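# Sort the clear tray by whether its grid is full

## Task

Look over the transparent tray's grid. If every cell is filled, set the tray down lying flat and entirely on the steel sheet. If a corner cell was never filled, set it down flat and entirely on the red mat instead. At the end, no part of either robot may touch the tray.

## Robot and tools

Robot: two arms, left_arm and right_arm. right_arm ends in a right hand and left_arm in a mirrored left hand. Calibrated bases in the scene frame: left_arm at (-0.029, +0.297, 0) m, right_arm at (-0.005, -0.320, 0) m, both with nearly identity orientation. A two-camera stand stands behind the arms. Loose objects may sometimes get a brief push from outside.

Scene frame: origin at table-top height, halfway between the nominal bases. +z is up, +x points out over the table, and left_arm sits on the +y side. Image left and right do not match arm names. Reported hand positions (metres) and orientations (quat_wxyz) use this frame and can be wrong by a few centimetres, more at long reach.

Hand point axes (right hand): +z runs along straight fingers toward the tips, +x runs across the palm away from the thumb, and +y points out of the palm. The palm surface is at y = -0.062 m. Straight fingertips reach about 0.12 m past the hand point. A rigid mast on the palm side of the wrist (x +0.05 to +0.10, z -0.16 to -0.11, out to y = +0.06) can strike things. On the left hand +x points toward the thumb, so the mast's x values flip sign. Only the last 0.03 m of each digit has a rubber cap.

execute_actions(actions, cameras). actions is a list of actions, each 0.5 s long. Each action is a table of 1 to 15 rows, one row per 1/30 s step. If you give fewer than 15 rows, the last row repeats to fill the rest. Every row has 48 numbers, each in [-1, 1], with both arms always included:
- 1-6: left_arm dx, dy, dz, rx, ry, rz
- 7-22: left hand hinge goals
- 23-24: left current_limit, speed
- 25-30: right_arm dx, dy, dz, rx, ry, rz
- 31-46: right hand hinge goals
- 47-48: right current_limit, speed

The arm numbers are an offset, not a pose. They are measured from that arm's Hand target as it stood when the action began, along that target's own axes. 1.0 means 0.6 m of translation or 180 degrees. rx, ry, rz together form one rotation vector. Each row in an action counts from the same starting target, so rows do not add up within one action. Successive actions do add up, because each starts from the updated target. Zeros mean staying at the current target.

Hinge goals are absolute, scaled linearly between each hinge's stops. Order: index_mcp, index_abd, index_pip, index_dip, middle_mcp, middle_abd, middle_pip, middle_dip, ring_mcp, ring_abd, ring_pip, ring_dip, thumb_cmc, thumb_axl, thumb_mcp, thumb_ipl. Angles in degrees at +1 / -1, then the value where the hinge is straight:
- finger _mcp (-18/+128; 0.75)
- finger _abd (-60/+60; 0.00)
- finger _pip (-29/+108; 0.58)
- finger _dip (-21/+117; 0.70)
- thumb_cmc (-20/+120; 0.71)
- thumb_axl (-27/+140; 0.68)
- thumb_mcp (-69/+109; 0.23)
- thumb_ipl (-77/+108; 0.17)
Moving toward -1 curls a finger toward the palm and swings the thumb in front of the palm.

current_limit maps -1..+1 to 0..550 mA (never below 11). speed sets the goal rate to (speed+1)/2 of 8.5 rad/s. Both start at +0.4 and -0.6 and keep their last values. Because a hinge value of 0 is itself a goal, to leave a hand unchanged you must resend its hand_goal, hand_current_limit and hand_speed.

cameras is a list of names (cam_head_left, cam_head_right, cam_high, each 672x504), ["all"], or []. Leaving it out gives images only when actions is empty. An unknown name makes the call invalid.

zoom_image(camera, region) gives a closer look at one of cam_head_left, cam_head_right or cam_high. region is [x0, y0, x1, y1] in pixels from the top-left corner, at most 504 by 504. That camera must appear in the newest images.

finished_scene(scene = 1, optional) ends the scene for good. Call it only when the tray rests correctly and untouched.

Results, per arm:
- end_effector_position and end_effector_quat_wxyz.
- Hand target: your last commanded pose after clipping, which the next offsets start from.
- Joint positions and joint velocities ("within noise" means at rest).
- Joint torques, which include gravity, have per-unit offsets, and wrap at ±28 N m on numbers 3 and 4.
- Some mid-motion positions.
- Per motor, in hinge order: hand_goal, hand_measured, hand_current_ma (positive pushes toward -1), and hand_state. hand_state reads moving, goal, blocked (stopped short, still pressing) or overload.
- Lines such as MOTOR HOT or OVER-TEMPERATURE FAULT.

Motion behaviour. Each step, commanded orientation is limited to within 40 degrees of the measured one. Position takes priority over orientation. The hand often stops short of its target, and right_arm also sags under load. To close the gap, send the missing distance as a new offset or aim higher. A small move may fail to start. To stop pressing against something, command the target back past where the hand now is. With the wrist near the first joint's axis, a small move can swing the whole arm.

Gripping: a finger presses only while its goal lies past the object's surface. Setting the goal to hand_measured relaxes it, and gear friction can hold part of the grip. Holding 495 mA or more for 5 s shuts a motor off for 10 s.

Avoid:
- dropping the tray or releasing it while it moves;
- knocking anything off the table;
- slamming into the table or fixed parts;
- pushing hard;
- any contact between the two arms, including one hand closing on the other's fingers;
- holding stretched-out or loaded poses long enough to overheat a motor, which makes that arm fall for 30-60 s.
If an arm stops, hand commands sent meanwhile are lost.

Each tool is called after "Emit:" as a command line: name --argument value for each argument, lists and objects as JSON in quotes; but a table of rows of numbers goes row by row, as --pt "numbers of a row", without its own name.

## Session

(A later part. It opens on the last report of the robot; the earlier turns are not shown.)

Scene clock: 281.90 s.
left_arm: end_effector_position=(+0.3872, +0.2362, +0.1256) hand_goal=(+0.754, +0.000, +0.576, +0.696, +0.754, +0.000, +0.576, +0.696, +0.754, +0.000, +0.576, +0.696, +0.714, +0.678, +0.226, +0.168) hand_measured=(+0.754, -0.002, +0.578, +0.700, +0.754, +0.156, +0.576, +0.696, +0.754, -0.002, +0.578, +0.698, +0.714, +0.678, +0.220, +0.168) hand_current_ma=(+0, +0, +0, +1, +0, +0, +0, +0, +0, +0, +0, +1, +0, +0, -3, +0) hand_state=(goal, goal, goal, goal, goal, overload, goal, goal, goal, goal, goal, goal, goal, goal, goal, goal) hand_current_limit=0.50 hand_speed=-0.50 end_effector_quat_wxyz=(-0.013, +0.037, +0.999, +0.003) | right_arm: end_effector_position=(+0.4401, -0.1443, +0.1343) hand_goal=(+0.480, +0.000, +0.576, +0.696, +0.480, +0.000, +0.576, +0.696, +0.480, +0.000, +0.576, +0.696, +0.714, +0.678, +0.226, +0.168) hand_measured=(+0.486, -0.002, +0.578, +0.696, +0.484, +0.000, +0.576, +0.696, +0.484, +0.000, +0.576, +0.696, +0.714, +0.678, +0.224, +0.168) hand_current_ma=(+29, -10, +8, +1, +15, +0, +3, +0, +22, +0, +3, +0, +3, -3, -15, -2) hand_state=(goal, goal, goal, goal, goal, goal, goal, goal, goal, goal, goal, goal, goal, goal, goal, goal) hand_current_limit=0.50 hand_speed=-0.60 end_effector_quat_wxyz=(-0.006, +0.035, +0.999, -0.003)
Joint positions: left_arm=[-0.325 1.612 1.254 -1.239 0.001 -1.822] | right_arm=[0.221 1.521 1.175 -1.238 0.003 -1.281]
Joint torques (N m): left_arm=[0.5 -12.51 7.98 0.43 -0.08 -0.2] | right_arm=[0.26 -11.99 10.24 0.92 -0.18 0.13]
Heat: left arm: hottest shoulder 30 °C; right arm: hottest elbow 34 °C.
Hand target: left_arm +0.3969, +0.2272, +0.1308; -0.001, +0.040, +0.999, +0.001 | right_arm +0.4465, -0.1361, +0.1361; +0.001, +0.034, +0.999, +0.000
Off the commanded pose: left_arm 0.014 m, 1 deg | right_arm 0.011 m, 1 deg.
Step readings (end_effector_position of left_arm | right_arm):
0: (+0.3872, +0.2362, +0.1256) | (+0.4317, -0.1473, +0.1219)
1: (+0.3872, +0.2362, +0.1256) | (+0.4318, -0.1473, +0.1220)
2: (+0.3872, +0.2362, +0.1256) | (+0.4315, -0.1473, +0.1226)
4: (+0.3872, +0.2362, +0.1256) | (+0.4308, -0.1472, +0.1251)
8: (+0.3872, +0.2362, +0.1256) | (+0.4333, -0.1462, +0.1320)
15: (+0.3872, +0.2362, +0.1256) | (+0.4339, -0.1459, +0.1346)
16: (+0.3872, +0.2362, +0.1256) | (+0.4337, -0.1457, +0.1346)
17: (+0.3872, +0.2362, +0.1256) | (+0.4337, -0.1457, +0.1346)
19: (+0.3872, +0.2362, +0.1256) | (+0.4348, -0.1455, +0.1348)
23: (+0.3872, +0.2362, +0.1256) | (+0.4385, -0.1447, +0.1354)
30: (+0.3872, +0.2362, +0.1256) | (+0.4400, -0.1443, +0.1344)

Emit:
execute_actions --actions '[[[0,-0.015,0,0,0,0,0.754,0,0.576,0.696,0.754,0,0.576,0.696,0.754,0,0.576,0.696,0.714,0.678,0.226,0.168,0.7,-0.5,0,0.025,0.01,0,0,0,0.479,0,0.576,0.696,0.479,0,0.576,0.696,0.479,0,0.576,0.696,0.714,0.678,0.226,0.168,0.7,-0.6]],[[0,-0.015,0,0,0,0,0.754,0,0.576,0.696,0.754,0,0.576,0.696,0.754,0,0.576,0.696,0.714,0.678,0.226,0.168,0.7,-0.5,0,0.025,0,0,0,0,0.479,0,0.576,0.696,0.479,0,0.576,0.696,0.479,0,0.576,0.696,0.714,0.678,0.226,0.168,0.7,-0.6]]]' --cameras '["cam_high","cam_head_left","cam_head_right"]'

Emit:
zoom_image --camera "cam_head_left" --region '[200, 220, 440, 350]'

Emit:
zoom_image --camera "cam_head_right" --region '[330, 230, 440, 320]'

Scene clock: 285.07 s.
left_arm: end_effector_position=(+0.3826, +0.2247, +0.1238) hand_goal=(+0.754, +0.000, +0.576, +0.696, +0.754, +0.000, +0.576, +0.696, +0.754, +0.000, +0.576, +0.696, +0.714, +0.678, +0.226, +0.168) hand_measured=(+0.748, -0.002, +0.574, +0.698, +0.750, +0.156, +0.574, +0.696, +0.750, -0.002, +0.576, +0.698, +0.714, +0.678, +0.220, +0.168) hand_current_ma=(-3, +0, +0, +0, -1, +0, +0, +0, -1, +0, +0, +0, +0, +0, -3, +0) hand_state=(goal, goal, goal, goal, goal, overload, goal, goal, goal, goal, goal, goal, goal, goal, goal, goal) hand_current_limit=0.70 hand_speed=-0.50 end_effector_quat_wxyz=(-0.015, +0.035, +0.999, +0.007) | right_arm: end_effector_position=(+0.4361, -0.1160, +0.1221) hand_goal=(+0.480, +0.000, +0.576, +0.696, +0.480, +0.000, +0.576, +0.696, +0.480, +0.000, +0.576, +0.696, +0.714, +0.678, +0.226, +0.168) hand_measured=(+0.484, -0.006, +0.578, +0.698, +0.484, +0.000, +0.576, +0.696, +0.484, +0.000, +0.576, +0.696, +0.714, +0.678, +0.224, +0.168) hand_current_ma=(+14, -20, +6, +5, +14, +0, +3, +0, +22, +0, +3, +0, +2, -3, -15, -2) hand_state=(goal, goal, goal, goal, goal, goal, goal, goal, goal, goal, goal, goal, goal, goal, goal, goal) hand_current_limit=0.70 hand_speed=-0.60 end_effector_quat_wxyz=(-0.013, +0.034, +0.999, -0.005)
Joint positions: left_arm=[-0.354 1.618 1.254 -1.239 -0.004 -1.856] | right_arm=[0.287 1.549 1.175 -1.225 0.002 -1.218]
Joint torques (N m): left_arm=[-0.15 -12.16 8.96 0.28 0.09 -0.22] | right_arm=[0.15 -12.16 11.71 0.84 -0.15 0.14]
Heat: left arm: hottest shoulder 30 °C; right arm: hottest elbow 34 °C.
Hand target: left_arm +0.3955, +0.2094, +0.1309; -0.001, +0.040, +0.999, +0.001 | right_arm +0.4486, -0.1063, +0.1300; +0.001, +0.034, +0.999, +0.000
Off the commanded pose: left_arm 0.021 m, 2 deg | right_arm 0.018 m, 2 deg.
Step readings (end_effector_position of left_arm | right_arm):
0: (+0.3872, +0.2362, +0.1256) | (+0.4401, -0.1443, +0.1343)
1: (+0.3872, +0.2362, +0.1256) | (+0.4401, -0.1443, +0.1341)
2: (+0.3871, +0.2360, +0.1256) | (+0.4400, -0.1430, +0.1340)
4: (+0.3866, +0.2350, +0.1255) | (+0.4407, -0.1407, +0.1331)
8: (+0.3854, +0.2310, +0.1244) | (+0.4399, -0.1322, +0.1291)
15: (+0.3846, +0.2287, +0.1237) | (+0.4389, -0.1275, +0.1263)
16: (+0.3846, +0.2287, +0.1237) | (+0.4390, -0.1275, +0.1263)
17: (+0.3844, +0.2282, +0.1237) | (+0.4390, -0.1271, +0.1261)
19: (+0.3839, +0.2269, +0.1236) | (+0.4388, -0.1255, +0.1257)
23: (+0.3832, +0.2251, +0.1238) | (+0.4366, -0.1187, +0.1234)
30: (+0.3827, +0.2247, +0.1238) | (+0.4360, -0.1159, +0.1221)

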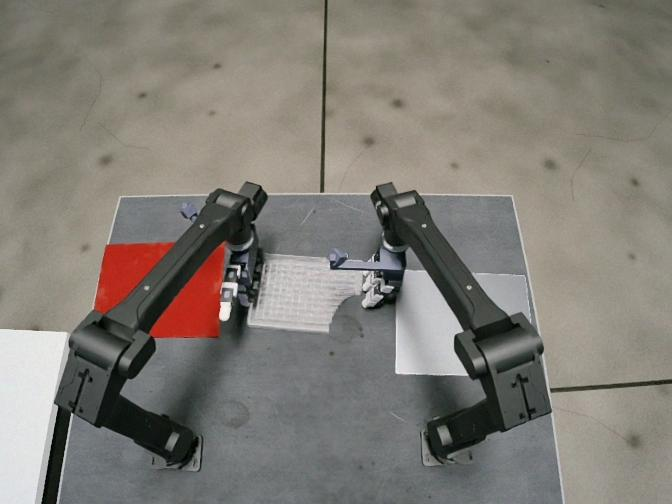

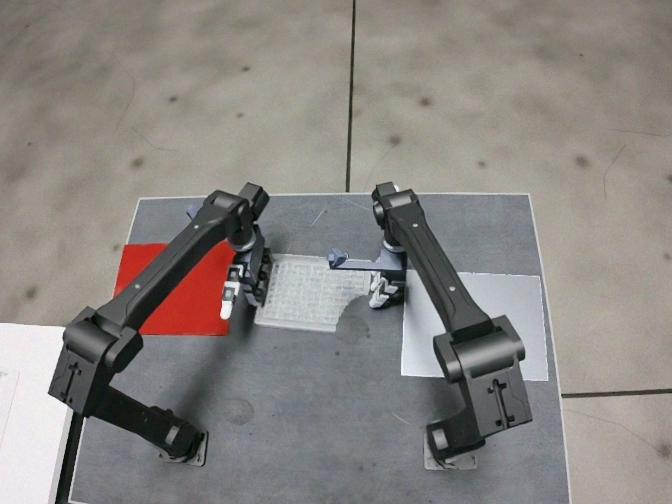

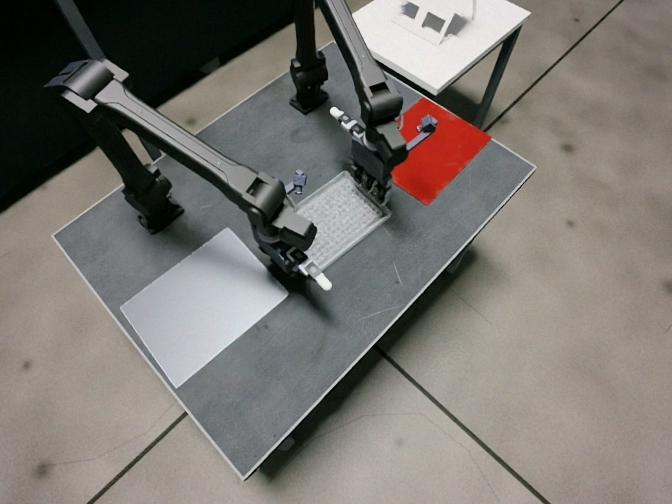

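Scaled by 2.100 from the camera's 672x504 image, which has a finer 960x720 frame.

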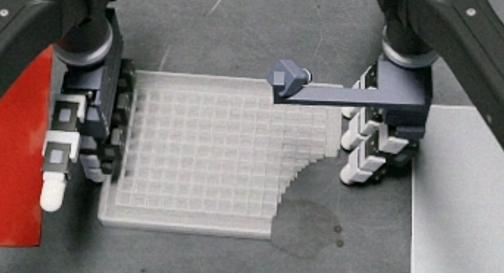

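Scaled by 4.582 from the camera's 672x504 image, which has a finer 960x720 frame.

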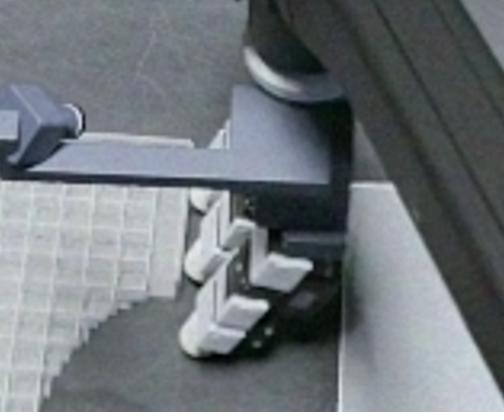

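Emit:
execute_actions --actions '[[[0,-0.015,0,0,0,0,0.754,0,0.576,0.696,0.754,0,0.576,0.696,0.754,0,0.576,0.696,0.714,0.678,0.226,0.168,0.7,-0.5,0,0.012,-0.015,0,0,0,0.479,0,0.576,0.696,0.479,0,0.576,0.696,0.479,0,0.576,0.696,0.714,0.678,0.226,0.168,0.7,-0.6]],[[0,-0.015,0,0,0,0,0.754,0,0.576,0.696,0.754,0,0.576,0.696,0.754,0,0.576,0.696,0.714,0.678,0.226,0.168,0.7,-0.5,0,0.012,0,0,0,0,0.479,0,0.576,0.696,0.479,0,0.576,0.696,0.479,0,0.576,0.696,0.714,0.678,0.226,0.168,0.7,-0.6]]]' --cameras '["cam_high","cam_head_left"]'

Emit:
zoom_image --camera "cam_head_left" --region '[200, 220, 440, 350]'

Scene clock: 287.33 s.
left_arm: end_effector_position=(+0.3815, +0.2165, +0.1250) hand_goal=(+0.754, +0.000, +0.576, +0.696, +0.754, +0.000, +0.576, +0.696, +0.754, +0.000, +0.576, +0.696, +0.714, +0.678, +0.226, +0.168) hand_measured=(+0.728, +0.000, +0.564, +0.692, +0.732, +0.158, +0.564, +0.692, +0.734, +0.000, +0.568, +0.694, +0.714, +0.678, +0.220, +0.168) hand_current_ma=(-24, +0, -6, -1, -19, +0, -7, -1, -15, +0, -3, +0, +0, +0, -3, +0) hand_state=(blocked, goal, goal, goal, blocked, overload, goal, goal, goal, goal, goal, goal, goal, goal, goal, goal) hand_current_limit=0.70 hand_speed=-0.50 end_effector_quat_wxyz=(-0.014, +0.029, +0.999, +0.015) | right_arm: end_effector_position=(+0.4369, -0.1105, +0.1242) hand_goal=(+0.480, +0.000, +0.576, +0.696, +0.480, +0.000, +0.576, +0.696, +0.480, +0.000, +0.576, +0.696, +0.714, +0.678, +0.226, +0.168) hand_measured=(+0.504, -0.002, +0.588, +0.702, +0.502, +0.002, +0.586, +0.700, +0.484, +0.000, +0.576, +0.696, +0.714, +0.678, +0.224, +0.168) hand_current_ma=(+117, -7, +49, +25, +101, +8, +45, +14, +22, +0, +3, +0, +2, -3, -15, -2) hand_state=(blocked, goal, goal, goal, blocked, goal, goal, goal, goal, goal, goal, goal, goal, goal, goal, goal) hand_current_limit=0.70 hand_speed=-0.60 end_effector_quat_wxyz=(-0.014, +0.042, +0.999, -0.011)
Joint positions: left_arm=[-0.376 1.627 1.264 -1.244 -0.019 -1.89] | right_arm=[0.304 1.552 1.187 -1.238 0.011 -1.184]
Joint torques (N m): left_arm=[-1.14 -12.04 9.35 0.32 0.65 -0.23] | right_arm=[1.2 -12.22 13.3 0.34 -0.47 0.11]
Heat: left arm: hottest shoulder 30 °C; right arm: hottest elbow 34 °C.
Hand target: left_arm +0.3940, +0.1913, +0.1308; -0.001, +0.040, +0.999, +0.001 | right_arm +0.4495, -0.0918, +0.1390; +0.001, +0.034, +0.999, +0.000
Off the commanded pose: left_arm 0.029 m, 3 deg | right_arm 0.027 m, 2 deg.
Step readings (end_effector_position of left_arm | right_arm):
0: (+0.3826, +0.2247, +0.1238) | (+0.4361, -0.1160, +0.1221)
1: (+0.3826, +0.2245, +0.1238) | (+0.4361, -0.1160, +0.1221)
2: (+0.3826, +0.2243, +0.1238) | (+0.4361, -0.1158, +0.1221)
4: (+0.3824, +0.2232, +0.1239) | (+0.4361, -0.1151, +0.1223)
8: (+0.3823, +0.2211, +0.1243) | (+0.4362, -0.1134, +0.1232)
15: (+0.3822, +0.2202, +0.1242) | (+0.4361, -0.1134, +0.1234)
16: (+0.3822, +0.2201, +0.1242) | (+0.4362, -0.1134, +0.1234)
17: (+0.3821, +0.2199, +0.1242) | (+0.4363, -0.1133, +0.1234)
19: (+0.3821, +0.2189, +0.1246) | (+0.4364, -0.1126, +0.1236)
23: (+0.3819, +0.2170, +0.1250) | (+0.4366, -0.1108, +0.1242)
30: (+0.3816, +0.2165, +0.1252) | (+0.4369, -0.1107, +0.1242)
Images, in order (width x height): cam_head_left 672x504, cam_high 672x504.

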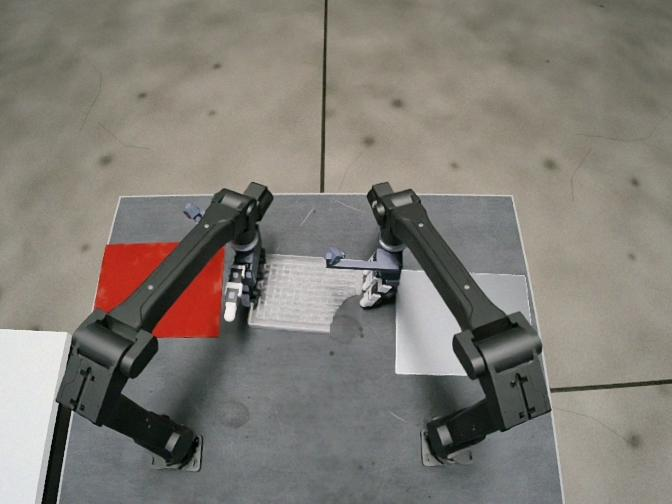

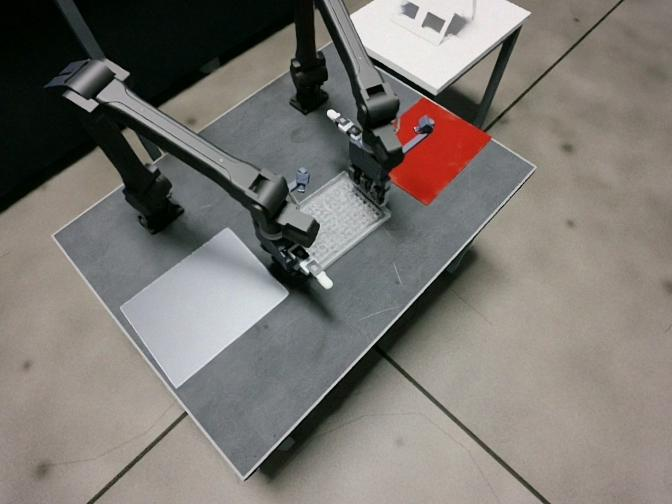

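Scaled by 2.100 from the camera's 672x504 image, which has a finer 960x720 frame.

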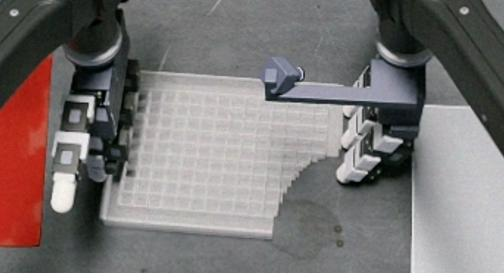

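Emit:
execute_actions --actions '[[[0,-0.012,0,0,0,0,0.754,0,0.576,0.696,0.754,0,0.576,0.696,0.754,0,0.576,0.696,0.714,0.678,0.226,0.168,0.75,-0.5,0,0.01,0,0,0,0,0.479,0,0.576,0.696,0.479,0,0.576,0.696,0.479,0,0.576,0.696,0.714,0.678,0.226,0.168,0.75,-0.6]],[[0,-0.012,0,0,0,0,0.754,0,0.576,0.696,0.754,0,0.576,0.696,0.754,0,0.576,0.696,0.714,0.678,0.226,0.168,0.75,-0.5,0,0.01,0,0,0,0,0.479,0,0.576,0.696,0.479,0,0.576,0.696,0.479,0,0.576,0.696,0.714,0.678,0.226,0.168,0.75,-0.6]]]' --cameras '["cam_head_left"]'

Emit:
zoom_image --camera "cam_head_left" --region '[200, 220, 440, 350]'

Scene clock: 290.30 s.
left_arm: end_effector_position=(+0.3800, +0.2099, +0.1262) hand_goal=(+0.754, +0.000, +0.576, +0.696, +0.754, +0.000, +0.576, +0.696, +0.754, +0.000, +0.576, +0.696, +0.714, +0.678, +0.226, +0.168) hand_measured=(+0.718, +0.002, +0.556, +0.688, +0.720, +0.160, +0.556, +0.688, +0.720, +0.002, +0.562, +0.692, +0.714, +0.678, +0.220, +0.168) hand_current_ma=(-45, +0, -13, -4, -37, +0, -16, -3, -37, +0, -9, -1, +0, +0, -3, +0) hand_state=(blocked, goal, goal, goal, blocked, overload, blocked, goal, blocked, goal, goal, goal, goal, goal, goal, goal) hand_current_limit=0.75 hand_speed=-0.50 end_effector_quat_wxyz=(-0.015, +0.024, +0.999, +0.022) | right_arm: end_effector_position=(+0.4398, -0.1064, +0.1252) hand_goal=(+0.480, +0.000, +0.576, +0.696, +0.480, +0.000, +0.576, +0.696, +0.480, +0.000, +0.576, +0.696, +0.714, +0.678, +0.226, +0.168) hand_measured=(+0.520, -0.002, +0.596, +0.706, +0.522, +0.002, +0.598, +0.706, +0.484, +0.000, +0.576, +0.696, +0.714, +0.678, +0.224, +0.168) hand_current_ma=(+197, -7, +86, +47, +204, +8, +100, +41, +22, +0, +3, +0, +2, -3, -15, -2) hand_state=(blocked, goal, goal, goal, blocked, goal, blocked, goal, goal, goal, goal, goal, goal, goal, goal, goal) hand_current_limit=0.75 hand_speed=-0.60 end_effector_quat_wxyz=(-0.012, +0.049, +0.999, -0.017)
Joint positions: left_arm=[-0.394 1.636 1.275 -1.254 -0.031 -1.917] | right_arm=[0.317 1.559 1.2 -1.247 0.022 -1.156]
Joint torques (N m): left_arm=[-1.85 -11.99 9.54 0.53 1.06 -0.23] | right_arm=[2.08 -11.99 13.3 0.55 -0.88 0.07]
Heat: left arm: hottest shoulder 30 °C; right arm: hottest elbow 34 °C.
Hand target: left_arm +0.3928, +0.1770, +0.1308; -0.001, +0.040, +0.999, +0.001 | right_arm +0.4503, -0.0800, +0.1389; +0.001, +0.034, +0.999, +0.000
Off the commanded pose: left_arm 0.036 m, 4 deg | right_arm 0.032 m, 3 deg.
Step readings (end_effector_position of left_arm | right_arm):
0: (+0.3815, +0.2165, +0.1250) | (+0.4369, -0.1105, +0.1242)
1: (+0.3815, +0.2165, +0.1250) | (+0.4369, -0.1105, +0.1242)
2: (+0.3815, +0.2163, +0.1252) | (+0.4369, -0.1104, +0.1241)
4: (+0.3814, +0.2157, +0.1253) | (+0.4370, -0.1098, +0.1242)
8: (+0.3814, +0.2140, +0.1258) | (+0.4371, -0.1082, +0.1246)
15: (+0.3811, +0.2139, +0.1258) | (+0.4374, -0.1080, +0.1248)
16: (+0.3811, +0.2139, +0.1258) | (+0.4373, -0.1080, +0.1246)
17: (+0.3811, +0.2137, +0.1258) | (+0.4374, -0.1079, +0.1247)
19: (+0.3808, +0.2126, +0.1260) | (+0.4381, -0.1074, +0.1248)
23: (+0.3804, +0.2104, +0.1261) | (+0.4392, -0.1064, +0.1252)
30: (+0.3801, +0.2099, +0.1261) | (+0.4398, -0.1064, +0.1252)
Images, in order (width x height): cam_head_left 672x504.

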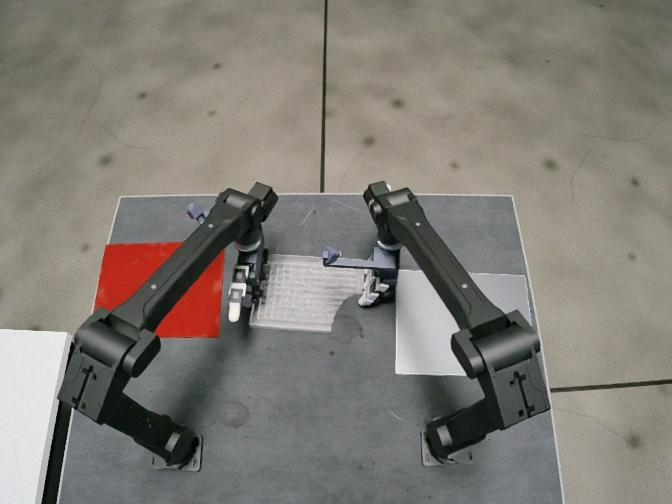

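Scaled by 2.100 from the camera's 672x504 image, which has a finer 960x720 frame.

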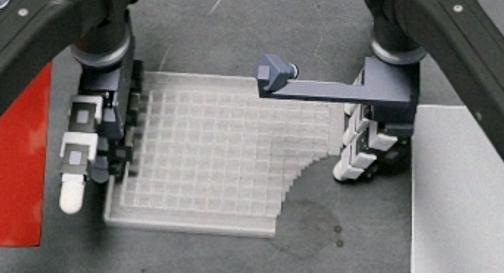

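Emit:
execute_actions --actions '[[[0,0,-0.02,0,0,0,0.754,0,0.576,0.696,0.754,0,0.576,0.696,0.754,0,0.576,0.696,0.714,0.678,0.226,0.168,0.75,-0.5,0,0,-0.02,0,0,0,0.479,0,0.576,0.696,0.479,0,0.576,0.696,0.479,0,0.576,0.696,0.714,0.678,0.226,0.168,0.75,-0.6]],[[0,0,-0.02,0,0,0,0.754,0,0.576,0.696,0.754,0,0.576,0.696,0.754,0,0.576,0.696,0.714,0.678,0.226,0.168,0.75,-0.5,0,0,-0.02,0,0,0,0.479,0,0.576,0.696,0.479,0,0.576,0.696,0.479,0,0.576,0.696,0.714,0.678,0.226,0.168,0.75,-0.6]]]' --cameras '["cam_head_left","cam_high"]'

Emit:
zoom_image --camera "cam_high" --region '[260, 140, 430, 290]'

Emit:
zoom_image --camera "cam_head_left" --region '[200, 220, 440, 350]'

Scene clock: 293.03 s.
left_arm: end_effector_position=(+0.3763, +0.2050, +0.1352) hand_goal=(+0.754, +0.000, +0.576, +0.696, +0.754, +0.000, +0.576, +0.696, +0.754, +0.000, +0.576, +0.696, +0.714, +0.678, +0.226, +0.168) hand_measured=(+0.720, +0.002, +0.556, +0.688, +0.720, +0.160, +0.554, +0.688, +0.720, +0.002, +0.560, +0.690, +0.714, +0.678, +0.220, +0.168) hand_current_ma=(-40, +0, -13, -4, -37, +0, -16, -3, -40, +0, -11, -2, +0, +0, -3, +0) hand_state=(blocked, goal, goal, goal, blocked, overload, blocked, goal, blocked, goal, goal, goal, goal, goal, goal, goal) hand_current_limit=0.75 hand_speed=-0.50 end_effector_quat_wxyz=(-0.030, +0.026, +0.999, +0.024) | right_arm: end_effector_position=(+0.4379, -0.1072, +0.1337) hand_goal=(+0.480, +0.000, +0.576, +0.696, +0.480, +0.000, +0.576, +0.696, +0.480, +0.000, +0.576, +0.696, +0.714, +0.678, +0.226, +0.168) hand_measured=(+0.528, +0.004, +0.600, +0.710, +0.530, +0.008, +0.606, +0.712, +0.484, +0.000, +0.576, +0.696, +0.714, +0.678, +0.224, +0.168) hand_current_ma=(+236, +13, +105, +58, +252, +26, +135, +75, +22, +0, +3, +0, +2, -3, -15, -2) hand_state=(blocked, goal, blocked, goal, blocked, goal, blocked, goal, goal, goal, goal, goal, goal, goal, goal, goal) hand_current_limit=0.75 hand_speed=-0.60 end_effector_quat_wxyz=(-0.025, +0.051, +0.998, -0.023)
Joint positions: left_arm=[-0.404 1.642 1.304 -1.307 -0.022 -1.925] | right_arm=[0.319 1.562 1.232 -1.304 0.025 -1.15]
Joint torques (N m): left_arm=[-1.2 -14.15 10.37 0.21 0.74 -0.16] | right_arm=[1.96 -14.1 14.32 0.28 -1.01 0]
Heat: left arm: hottest shoulder 30 °C; right arm: hottest elbow 34 °C.
Hand target: left_arm +0.3930, +0.1770, +0.1548; -0.001, +0.040, +0.999, +0.001 | right_arm +0.4503, -0.0798, +0.1629; +0.001, +0.034, +0.999, +0.000
Off the commanded pose: left_arm 0.038 m, 5 deg | right_arm 0.042 m, 4 deg.
Step readings (end_effector_position of left_arm | right_arm):
0: (+0.3800, +0.2099, +0.1262) | (+0.4398, -0.1064, +0.1252)
1: (+0.3801, +0.2098, +0.1263) | (+0.4399, -0.1064, +0.1253)
2: (+0.3801, +0.2097, +0.1265) | (+0.4400, -0.1064, +0.1257)
4: (+0.3796, +0.2088, +0.1269) | (+0.4395, -0.1066, +0.1257)
8: (+0.3781, +0.2062, +0.1276) | (+0.4386, -0.1074, +0.1259)
15: (+0.3770, +0.2056, +0.1280) | (+0.4377, -0.1077, +0.1261)
16: (+0.3770, +0.2055, +0.1281) | (+0.4377, -0.1078, +0.1262)
17: (+0.3768, +0.2055, +0.1285) | (+0.4374, -0.1078, +0.1266)
19: (+0.3759, +0.2053, +0.1300) | (+0.4369, -0.1078, +0.1283)
23: (+0.3760, +0.2051, +0.1336) | (+0.4376, -0.1072, +0.1322)
30: (+0.3762, +0.2050, +0.1350) | (+0.4379, -0.1072, +0.1337)
Images, in order (width x height): cam_head_left 672x504, cam_high 672x504.

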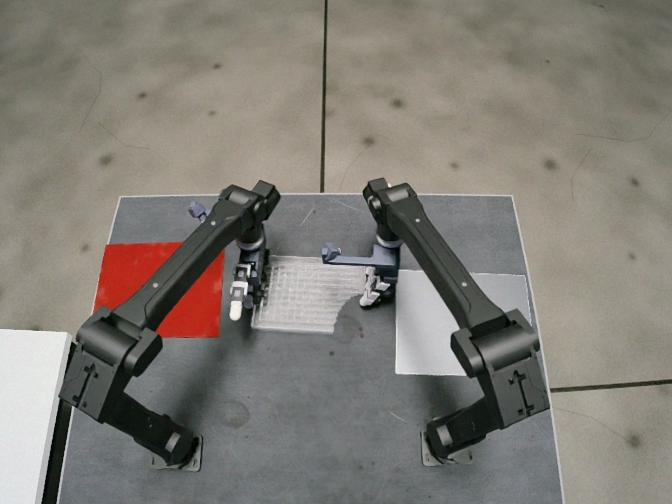

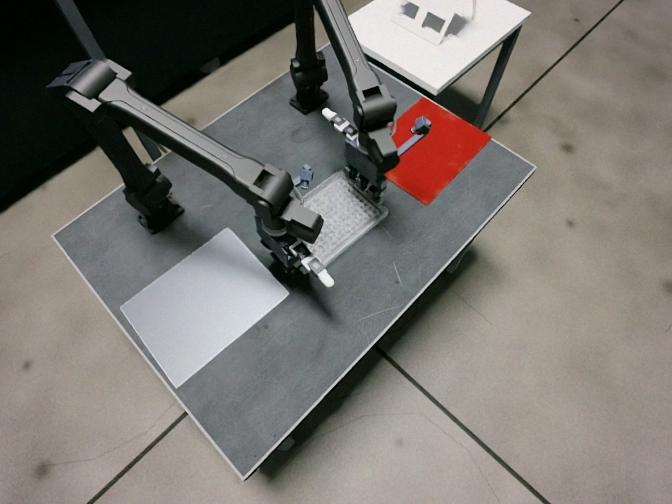

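Scaled by 2.965 from the camera's 672x504 image, which has a finer 960x720 frame.

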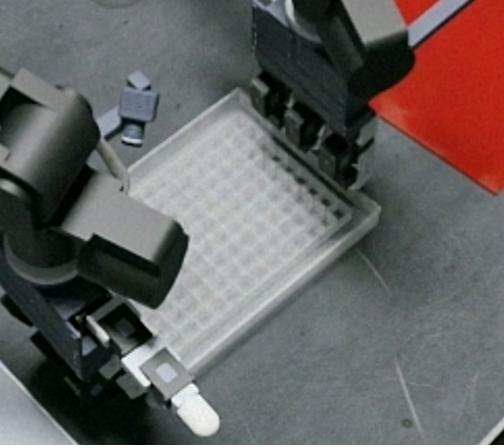

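Scaled by 2.100 from the camera's 672x504 image, which has a finer 960x720 frame.

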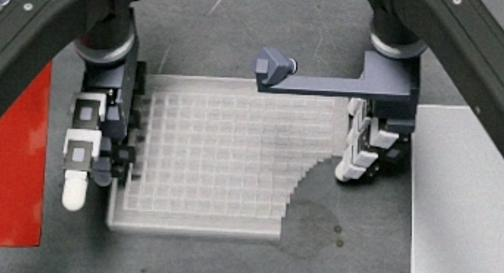

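Emit:
zoom_image --camera "cam_high" --region '[320, 170, 400, 270]'

Emit:
zoom_image --camera "cam_head_left" --region '[220, 240, 350, 345]'

Scaled by 5.040 from the camera's 672x504 image, which has a finer 960x720 frame.

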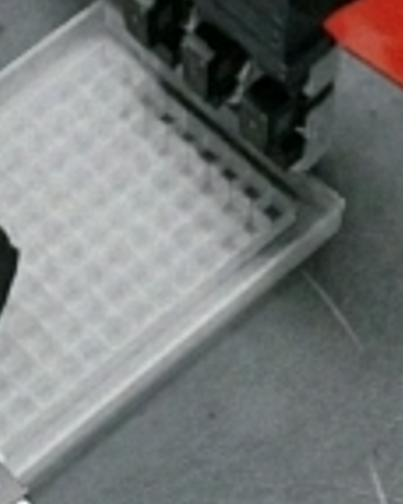

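Scaled by 3.877 from the camera's 672x504 image, which has a finer 960x720 frame.

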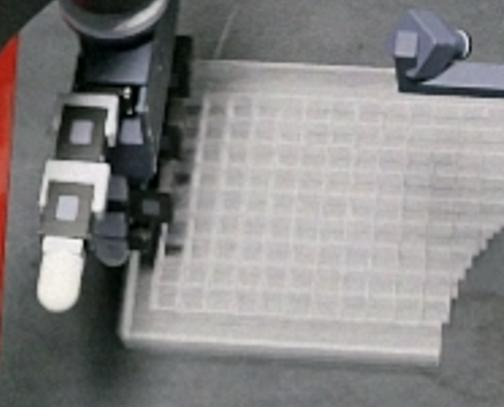

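Emit:
execute_actions --actions '[[[0,0,-0.02,0,0,0,0.754,0,0.576,0.696,0.754,0,0.576,0.696,0.754,0,0.576,0.696,0.714,0.678,0.226,0.168,0.75,-0.5,0,0,-0.02,0,0,0,0.479,0,0.576,0.696,0.479,0,0.576,0.696,0.479,0,0.576,0.696,0.714,0.678,0.226,0.168,0.75,-0.6]]]' --cameras '["cam_head_left","cam_high"]'

Emit:
zoom_image --camera "cam_high" --region '[320, 170, 400, 270]'

Emit:
zoom_image --camera "cam_head_left" --region '[200, 220, 440, 350]'

Scene clock: 296.17 s.
left_arm: end_effector_position=(+0.3767, +0.2042, +0.1437) hand_goal=(+0.754, +0.000, +0.576, +0.696, +0.754, +0.000, +0.576, +0.696, +0.754, +0.000, +0.576, +0.696, +0.714, +0.678, +0.226, +0.168) hand_measured=(+0.720, +0.002, +0.556, +0.688, +0.720, +0.160, +0.554, +0.688, +0.718, +0.002, +0.558, +0.690, +0.714, +0.678, +0.220, +0.168) hand_current_ma=(-40, +0, -13, -4, -37, +0, -16, -3, -42, +0, -11, -2, +0, +0, -3, +0) hand_state=(blocked, goal, goal, goal, blocked, overload, blocked, goal, blocked, goal, goal, goal, goal, goal, goal, goal) hand_current_limit=0.75 hand_speed=-0.50 end_effector_quat_wxyz=(-0.034, +0.026, +0.999, +0.025) | right_arm: end_effector_position=(+0.4383, -0.1070, +0.1414) hand_goal=(+0.480, +0.000, +0.576, +0.696, +0.480, +0.000, +0.576, +0.696, +0.480, +0.000, +0.576, +0.696, +0.714, +0.678, +0.226, +0.168) hand_measured=(+0.528, +0.004, +0.600, +0.710, +0.532, +0.008, +0.606, +0.714, +0.484, +0.000, +0.576, +0.696, +0.714, +0.678, +0.224, +0.168) hand_current_ma=(+243, +13, +108, +60, +260, +26, +139, +77, +22, +0, +3, +0, +2, -3, -15, -2) hand_state=(blocked, goal, blocked, goal, blocked, goal, blocked, goal, goal, goal, goal, goal, goal, goal, goal, goal) hand_current_limit=0.75 hand_speed=-0.60 end_effector_quat_wxyz=(-0.029, +0.051, +0.998, -0.025)
Joint positions: left_arm=[-0.404 1.642 1.326 -1.337 -0.021 -1.925] | right_arm=[0.319 1.562 1.254 -1.335 0.026 -1.15]
Joint torques (N m): left_arm=[-1.14 -14.8 10.48 0.08 0.71 -0.17] | right_arm=[1.85 -14.86 14.38 0.25 -1.04 -0.01]
Heat: left arm: hottest shoulder 30 °C; right arm: hottest elbow 35 °C.
Hand target: left_arm +0.3930, +0.1769, +0.1668; +0.000, +0.040, +0.999, +0.001 | right_arm +0.4503, -0.0800, +0.1749; +0.001, +0.034, +0.999, +0.000
Off the commanded pose: left_arm 0.039 m, 5 deg | right_arm 0.045 m, 5 deg.
Step readings (end_effector_position of left_arm | right_arm):
0: (+0.3763, +0.2050, +0.1352) | (+0.4379, -0.1072, +0.1337)
1: (+0.3762, +0.2050, +0.1352) | (+0.4378, -0.1072, +0.1336)
2: (+0.3760, +0.2050, +0.1357) | (+0.4377, -0.1072, +0.1342)
4: (+0.3757, +0.2048, +0.1378) | (+0.4371, -0.1072, +0.1358)
8: (+0.3765, +0.2043, +0.1421) | (+0.4385, -0.1069, +0.1403)
15: (+0.3767, +0.2042, +0.1435) | (+0.4384, -0.1070, +0.1415)
Images, in order (width x height): cam_head_left 672x504, cam_high 672x504.

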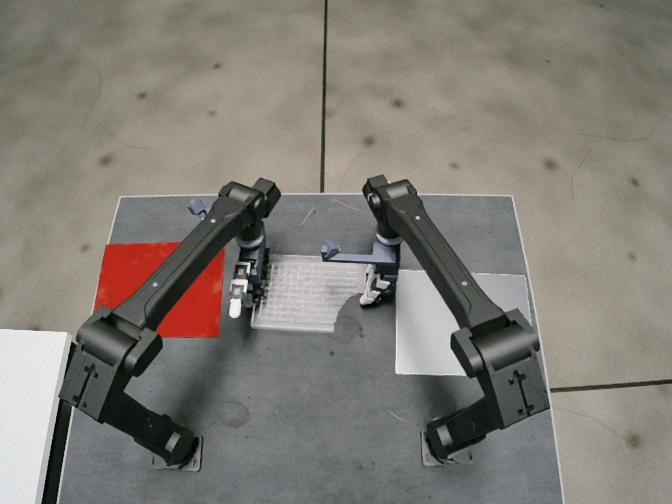

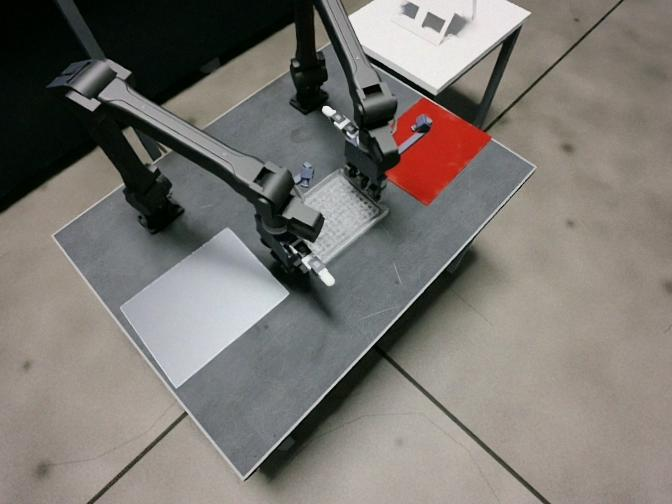

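Scaled by 5.040 from the camera's 672x504 image, which has a finer 960x720 frame.

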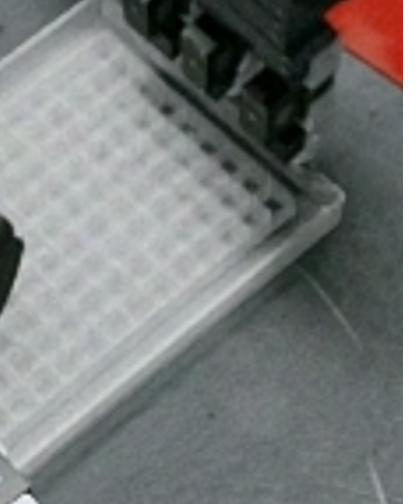

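Scaled by 2.100 from the camera's 672x504 image, which has a finer 960x720 frame.

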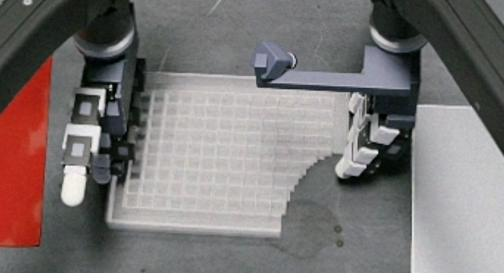

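Emit:
execute_actions --actions '[[[0.001,0.018,0,0,0,0,0.754,0,0.576,0.696,0.754,0,0.576,0.696,0.754,0,0.576,0.696,0.714,0.678,0.226,0.168,0.75,-0.5,0.001,0.018,0,0,0,0,0.479,0,0.576,0.696,0.479,0,0.576,0.696,0.479,0,0.576,0.696,0.714,0.678,0.226,0.168,0.75,-0.6]],[[0.0019,0.03,0,0,0,0,0.754,0,0.576,0.696,0.754,0,0.576,0.696,0.754,0,0.576,0.696,0.714,0.678,0.226,0.168,0.75,-0.5,0.0015,0.03,0,0,0,0,0.479,0,0.576,0.696,0.479,0,0.576,0.696,0.479,0,0.576,0.696,0.714,0.678,0.226,0.168,0.75,-0.6]],[[0.0019,0.0342,0,0,0,0,0.754,0,0.576,0.696,0.754,0,0.576,0.696,0.754,0,0.576,0.696,0.714,0.678,0.226,0.168,0.75,-0.5,0.0015,0.0342,0,0,0,0,0.479,0,0.576,0.696,0.479,0,0.576,0.696,0.479,0,0.576,0.696,0.714,0.678,0.226,0.168,0.75,-0.6]]]' --cameras '["cam_head_left","cam_high"]'

Emit:
zoom_image --camera "cam_high" --region '[280, 130, 440, 270]'

Scene clock: 301.80 s.
left_arm: end_effector_position=(+0.3883, +0.2389, +0.1556) hand_goal=(+0.754, +0.000, +0.576, +0.696, +0.754, +0.000, +0.576, +0.696, +0.754, +0.000, +0.576, +0.696, +0.714, +0.678, +0.226, +0.168) hand_measured=(+0.712, +0.004, +0.554, +0.684, +0.716, +0.160, +0.550, +0.684, +0.716, +0.004, +0.556, +0.688, +0.714, +0.678, +0.220, +0.168) hand_current_ma=(-57, +1, -18, -6, -46, +0, -22, -6, -47, +1, -14, -3, +0, +0, -3, +0) hand_state=(blocked, goal, blocked, goal, blocked, overload, blocked, goal, blocked, goal, goal, goal, goal, goal, goal, goal) hand_current_limit=0.75 hand_speed=-0.50 end_effector_quat_wxyz=(-0.022, +0.034, +0.999, +0.024) | right_arm: end_effector_position=(+0.4410, -0.0653, +0.1462) hand_goal=(+0.480, +0.000, +0.576, +0.696, +0.480, +0.000, +0.576, +0.696, +0.480, +0.000, +0.576, +0.696, +0.714, +0.678, +0.226, +0.168) hand_measured=(+0.550, +0.008, +0.610, +0.716, +0.548, +0.012, +0.616, +0.720, +0.484, +0.000, +0.576, +0.696, +0.714, +0.678, +0.224, +0.168) hand_current_ma=(+353, +33, +160, +89, +342, +45, +185, +108, +22, +0, +3, +0, +2, -3, -15, -2) hand_state=(blocked, goal, blocked, goal, blocked, goal, blocked, blocked, goal, goal, goal, goal, goal, goal, goal, goal) hand_current_limit=0.75 hand_speed=-0.60 end_effector_quat_wxyz=(-0.022, +0.055, +0.998, -0.030)
Joint positions: left_arm=[-0.33 1.61 1.322 -1.339 -0.032 -1.836] | right_arm=[0.41 1.595 1.308 -1.35 0.035 -1.049]
Joint torques (N m): left_arm=[0.5 -15.15 7.41 0.68 1.03 -0.07] | right_arm=[2.37 -14.04 14.97 0.51 -1.34 -0.04]
Heat: left arm: hottest shoulder 30 °C; right arm: hottest elbow 35 °C.
Hand target: left_arm +0.3941, +0.2263, +0.1670; +0.000, +0.040, +0.999, +0.001 | right_arm +0.4513, -0.0306, +0.1749; +0.001, +0.034, +0.999, +0.000
Off the commanded pose: left_arm 0.018 m, 4 deg | right_arm 0.046 m, 5 deg.
Step readings (end_effector_position of left_arm | right_arm):
0: (+0.3767, +0.2042, +0.1437) | (+0.4383, -0.1070, +0.1414)
1: (+0.3767, +0.2042, +0.1437) | (+0.4383, -0.1070, +0.1414)
2: (+0.3767, +0.2042, +0.1437) | (+0.4384, -0.1066, +0.1416)
4: (+0.3768, +0.2044, +0.1438) | (+0.4384, -0.1057, +0.1421)
8: (+0.3772, +0.2052, +0.1441) | (+0.4384, -0.1023, +0.1436)
15: (+0.3773, +0.2054, +0.1442) | (+0.4385, -0.1015, +0.1441)
16: (+0.3773, +0.2054, +0.1442) | (+0.4384, -0.1013, +0.1441)
17: (+0.3775, +0.2056, +0.1444) | (+0.4385, -0.1009, +0.1444)
19: (+0.3784, +0.2073, +0.1450) | (+0.4388, -0.0985, +0.1456)
23: (+0.3815, +0.2156, +0.1479) | (+0.4389, -0.0893, +0.1485)
30: (+0.3833, +0.2202, +0.1504) | (+0.4404, -0.0848, +0.1491)
31: (+0.3834, +0.2204, +0.1504) | (+0.4405, -0.0849, +0.1487)
32: (+0.3837, +0.2208, +0.1505) | (+0.4406, -0.0844, +0.1483)
34: (+0.3848, +0.2233, +0.1511) | (+0.4411, -0.0816, +0.1478)
38: (+0.3866, +0.2337, +0.1533) | (+0.4412, -0.0708, +0.1472)
45: (+0.3882, +0.2389, +0.1556) | (+0.4409, -0.0652, +0.1462)
Images, in order (width x height): cam_head_left 672x504, cam_high 672x504.

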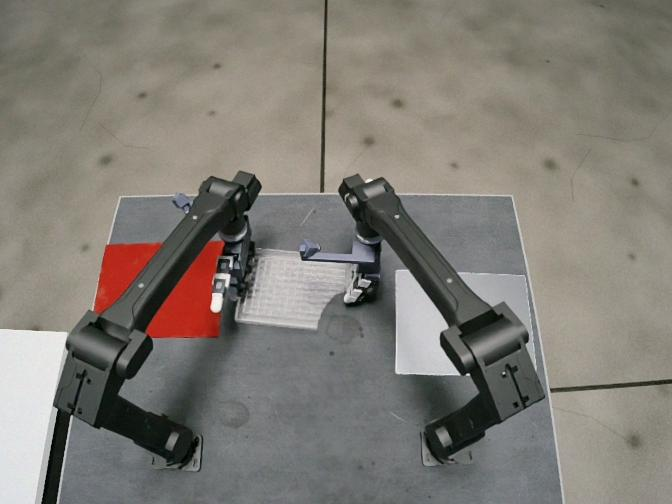

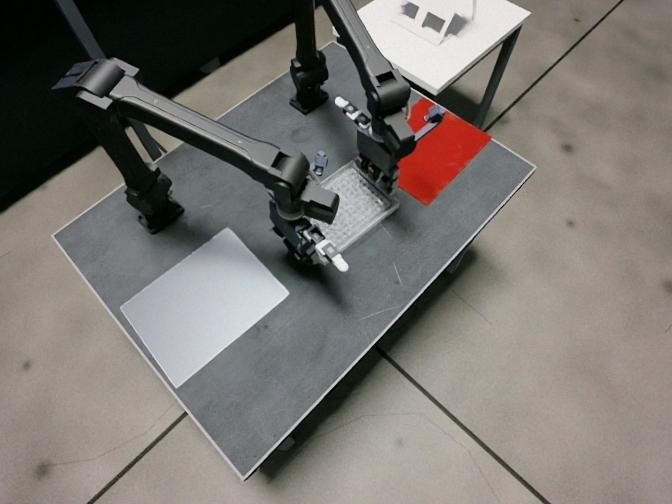

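Scaled by 3.150 from the camera's 672x504 image, which has a finer 960x720 frame.

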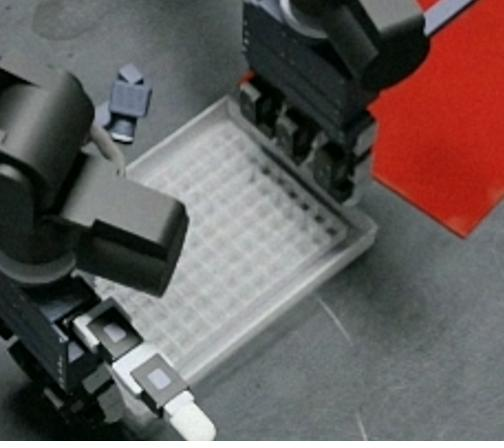

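Emit:
execute_actions --actions '[[[0.0019,0.0342,0,0,0,0,0.754,0,0.576,0.696,0.754,0,0.576,0.696,0.754,0,0.576,0.696,0.714,0.678,0.226,0.168,0.75,-0.5,0.0015,0.0325,0,0,0,0,0.479,0,0.576,0.696,0.479,0,0.576,0.696,0.479,0,0.576,0.696,0.714,0.678,0.226,0.168,0.75,-0.6]],[[0.0019,0.0342,0,0,0,0,0.754,0,0.576,0.696,0.754,0,0.576,0.696,0.754,0,0.576,0.696,0.714,0.678,0.226,0.168,0.75,-0.5,0.0015,0.0342,0,0,0,0,0.479,0,0.576,0.696,0.479,0,0.576,0.696,0.479,0,0.576,0.696,0.714,0.678,0.226,0.168,0.75,-0.6]],[[0.0019,0.0342,0,0,0,0,0.754,0,0.576,0.696,0.754,0,0.576,0.696,0.754,0,0.576,0.696,0.714,0.678,0.226,0.168,0.75,-0.5,0.0015,0.0342,0,0,0,0,0.479,0,0.576,0.696,0.479,0,0.576,0.696,0.479,0,0.576,0.696,0.714,0.678,0.226,0.168,0.75,-0.6]],[[0.0019,0.0342,0,0,0,0,0.754,0,0.576,0.696,0.754,0,0.576,0.696,0.754,0,0.576,0.696,0.714,0.678,0.226,0.168,0.75,-0.5,0.0015,0.0342,0,0,0,0,0.479,0,0.576,0.696,0.479,0,0.576,0.696,0.479,0,0.576,0.696,0.714,0.678,0.226,0.168,0.75,-0.6]]]' --cameras '["cam_head_left","cam_high"]'

Emit:
zoom_image --camera "cam_high" --region '[300, 110, 460, 250]'

Scene clock: 305.97 s.
left_arm: end_effector_position=(+0.3886, +0.3188, +0.1575) hand_goal=(+0.754, +0.000, +0.576, +0.696, +0.754, +0.000, +0.576, +0.696, +0.754, +0.000, +0.576, +0.696, +0.714, +0.678, +0.226, +0.168) hand_measured=(+0.714, +0.004, +0.554, +0.684, +0.716, +0.160, +0.550, +0.684, +0.716, +0.002, +0.556, +0.688, +0.714, +0.678, +0.220, +0.168) hand_current_ma=(-52, +1, -18, -6, -46, +0, -22, -6, -48, +0, -14, -3, +0, +0, -3, +0) hand_state=(blocked, goal, blocked, goal, blocked, overload, blocked, goal, blocked, goal, goal, goal, goal, goal, goal, goal) hand_current_limit=0.75 hand_speed=-0.50 end_effector_quat_wxyz=(-0.025, +0.033, +0.999, +0.019) | right_arm: end_effector_position=(+0.4447, +0.0150, +0.1437) hand_goal=(+0.480, +0.000, +0.576, +0.696, +0.480, +0.000, +0.576, +0.696, +0.480, +0.000, +0.576, +0.696, +0.714, +0.678, +0.226, +0.168) hand_measured=(+0.550, +0.008, +0.610, +0.716, +0.548, +0.012, +0.616, +0.720, +0.484, +0.000, +0.576, +0.696, +0.714, +0.678, +0.224, +0.168) hand_current_ma=(+353, +33, +160, +89, +343, +45, +185, +108, +22, +0, +3, +0, +2, -3, -15, -2) hand_state=(blocked, goal, blocked, goal, blocked, goal, blocked, blocked, goal, goal, goal, goal, goal, goal, goal, goal) hand_current_limit=0.75 hand_speed=-0.60 end_effector_quat_wxyz=(-0.023, +0.051, +0.998, -0.034)
Joint positions: left_arm=[-0.156 1.562 1.271 -1.335 -0.031 -1.663] | right_arm=[0.555 1.703 1.439 -1.383 0.029 -0.913]
Joint torques (N m): left_arm=[0.67 -14.33 7.06 0.85 0.96 -0.04] | right_arm=[1.96 -16.09 15.28 0.76 -1.12 0.01]
Heat: left arm: hottest shoulder 30 °C; right arm: hottest elbow 35 °C.
Hand target: left_arm +0.3961, +0.3086, +0.1671; -0.001, +0.040, +0.999, +0.001 | right_arm +0.4532, +0.0506, +0.1749; +0.001, +0.034, +0.999, +0.000
Off the commanded pose: left_arm 0.016 m, 4 deg | right_arm 0.048 m, 5 deg.
Step readings (end_effector_position of left_arm | right_arm):
0: (+0.3883, +0.2389, +0.1556) | (+0.4412, -0.0652, +0.1464)
1: (+0.3882, +0.2390, +0.1554) | (+0.4411, -0.0651, +0.1464)
2: (+0.3882, +0.2395, +0.1553) | (+0.4414, -0.0649, +0.1464)
4: (+0.3875, +0.2425, +0.1550) | (+0.4419, -0.0621, +0.1467)
8: (+0.3866, +0.2534, +0.1550) | (+0.4410, -0.0508, +0.1466)
15: (+0.3876, +0.2587, +0.1556) | (+0.4412, -0.0452, +0.1455)
16: (+0.3877, +0.2587, +0.1558) | (+0.4412, -0.0452, +0.1453)
17: (+0.3877, +0.2591, +0.1557) | (+0.4414, -0.0451, +0.1455)
19: (+0.3872, +0.2621, +0.1555) | (+0.4423, -0.0422, +0.1460)
23: (+0.3865, +0.2732, +0.1560) | (+0.4420, -0.0308, +0.1462)
30: (+0.3875, +0.2787, +0.1568) | (+0.4421, -0.0251, +0.1448)
31: (+0.3876, +0.2787, +0.1568) | (+0.4421, -0.0251, +0.1448)
32: (+0.3877, +0.2791, +0.1568) | (+0.4422, -0.0248, +0.1447)
34: (+0.3875, +0.2821, +0.1564) | (+0.4434, -0.0221, +0.1453)
38: (+0.3869, +0.2932, +0.1567) | (+0.4432, -0.0108, +0.1457)
45: (+0.3877, +0.2987, +0.1572) | (+0.4430, -0.0051, +0.1440)
46: (+0.3878, +0.2988, +0.1572) | (+0.4432, -0.0050, +0.1441)
47: (+0.3880, +0.2991, +0.1571) | (+0.4434, -0.0046, +0.1442)
49: (+0.3881, +0.3020, +0.1568) | (+0.4446, -0.0020, +0.1446)
53: (+0.3877, +0.3132, +0.1570) | (+0.4450, +0.0091, +0.1452)
60: (+0.3885, +0.3187, +0.1575) | (+0.4443, +0.0149, +0.1435)
Images, in order (width x height): cam_head_left 672x504, cam_high 672x504.

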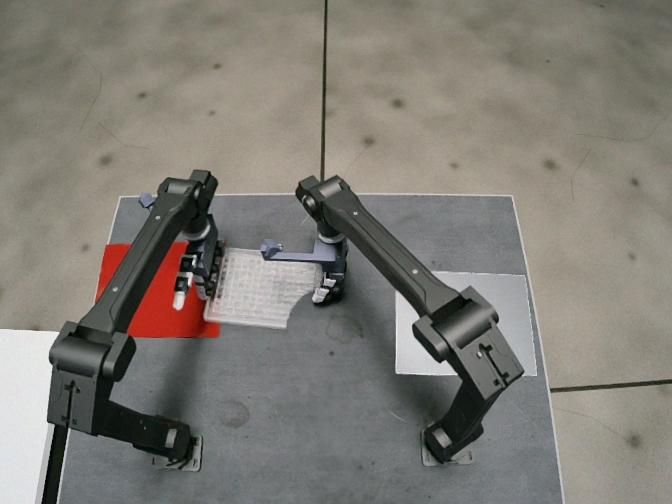

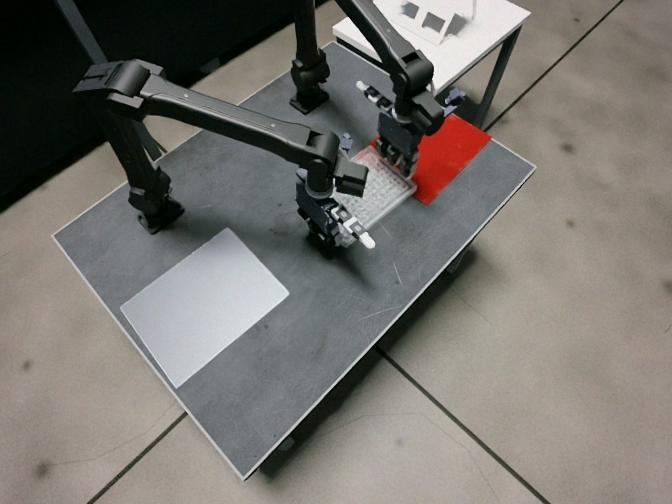

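Scaled by 3.150 from the camera's 672x504 image, which has a finer 960x720 frame.

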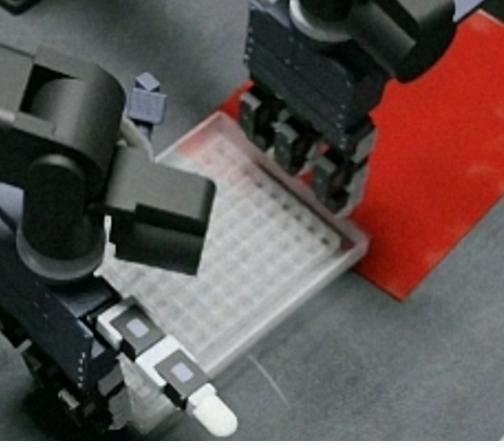

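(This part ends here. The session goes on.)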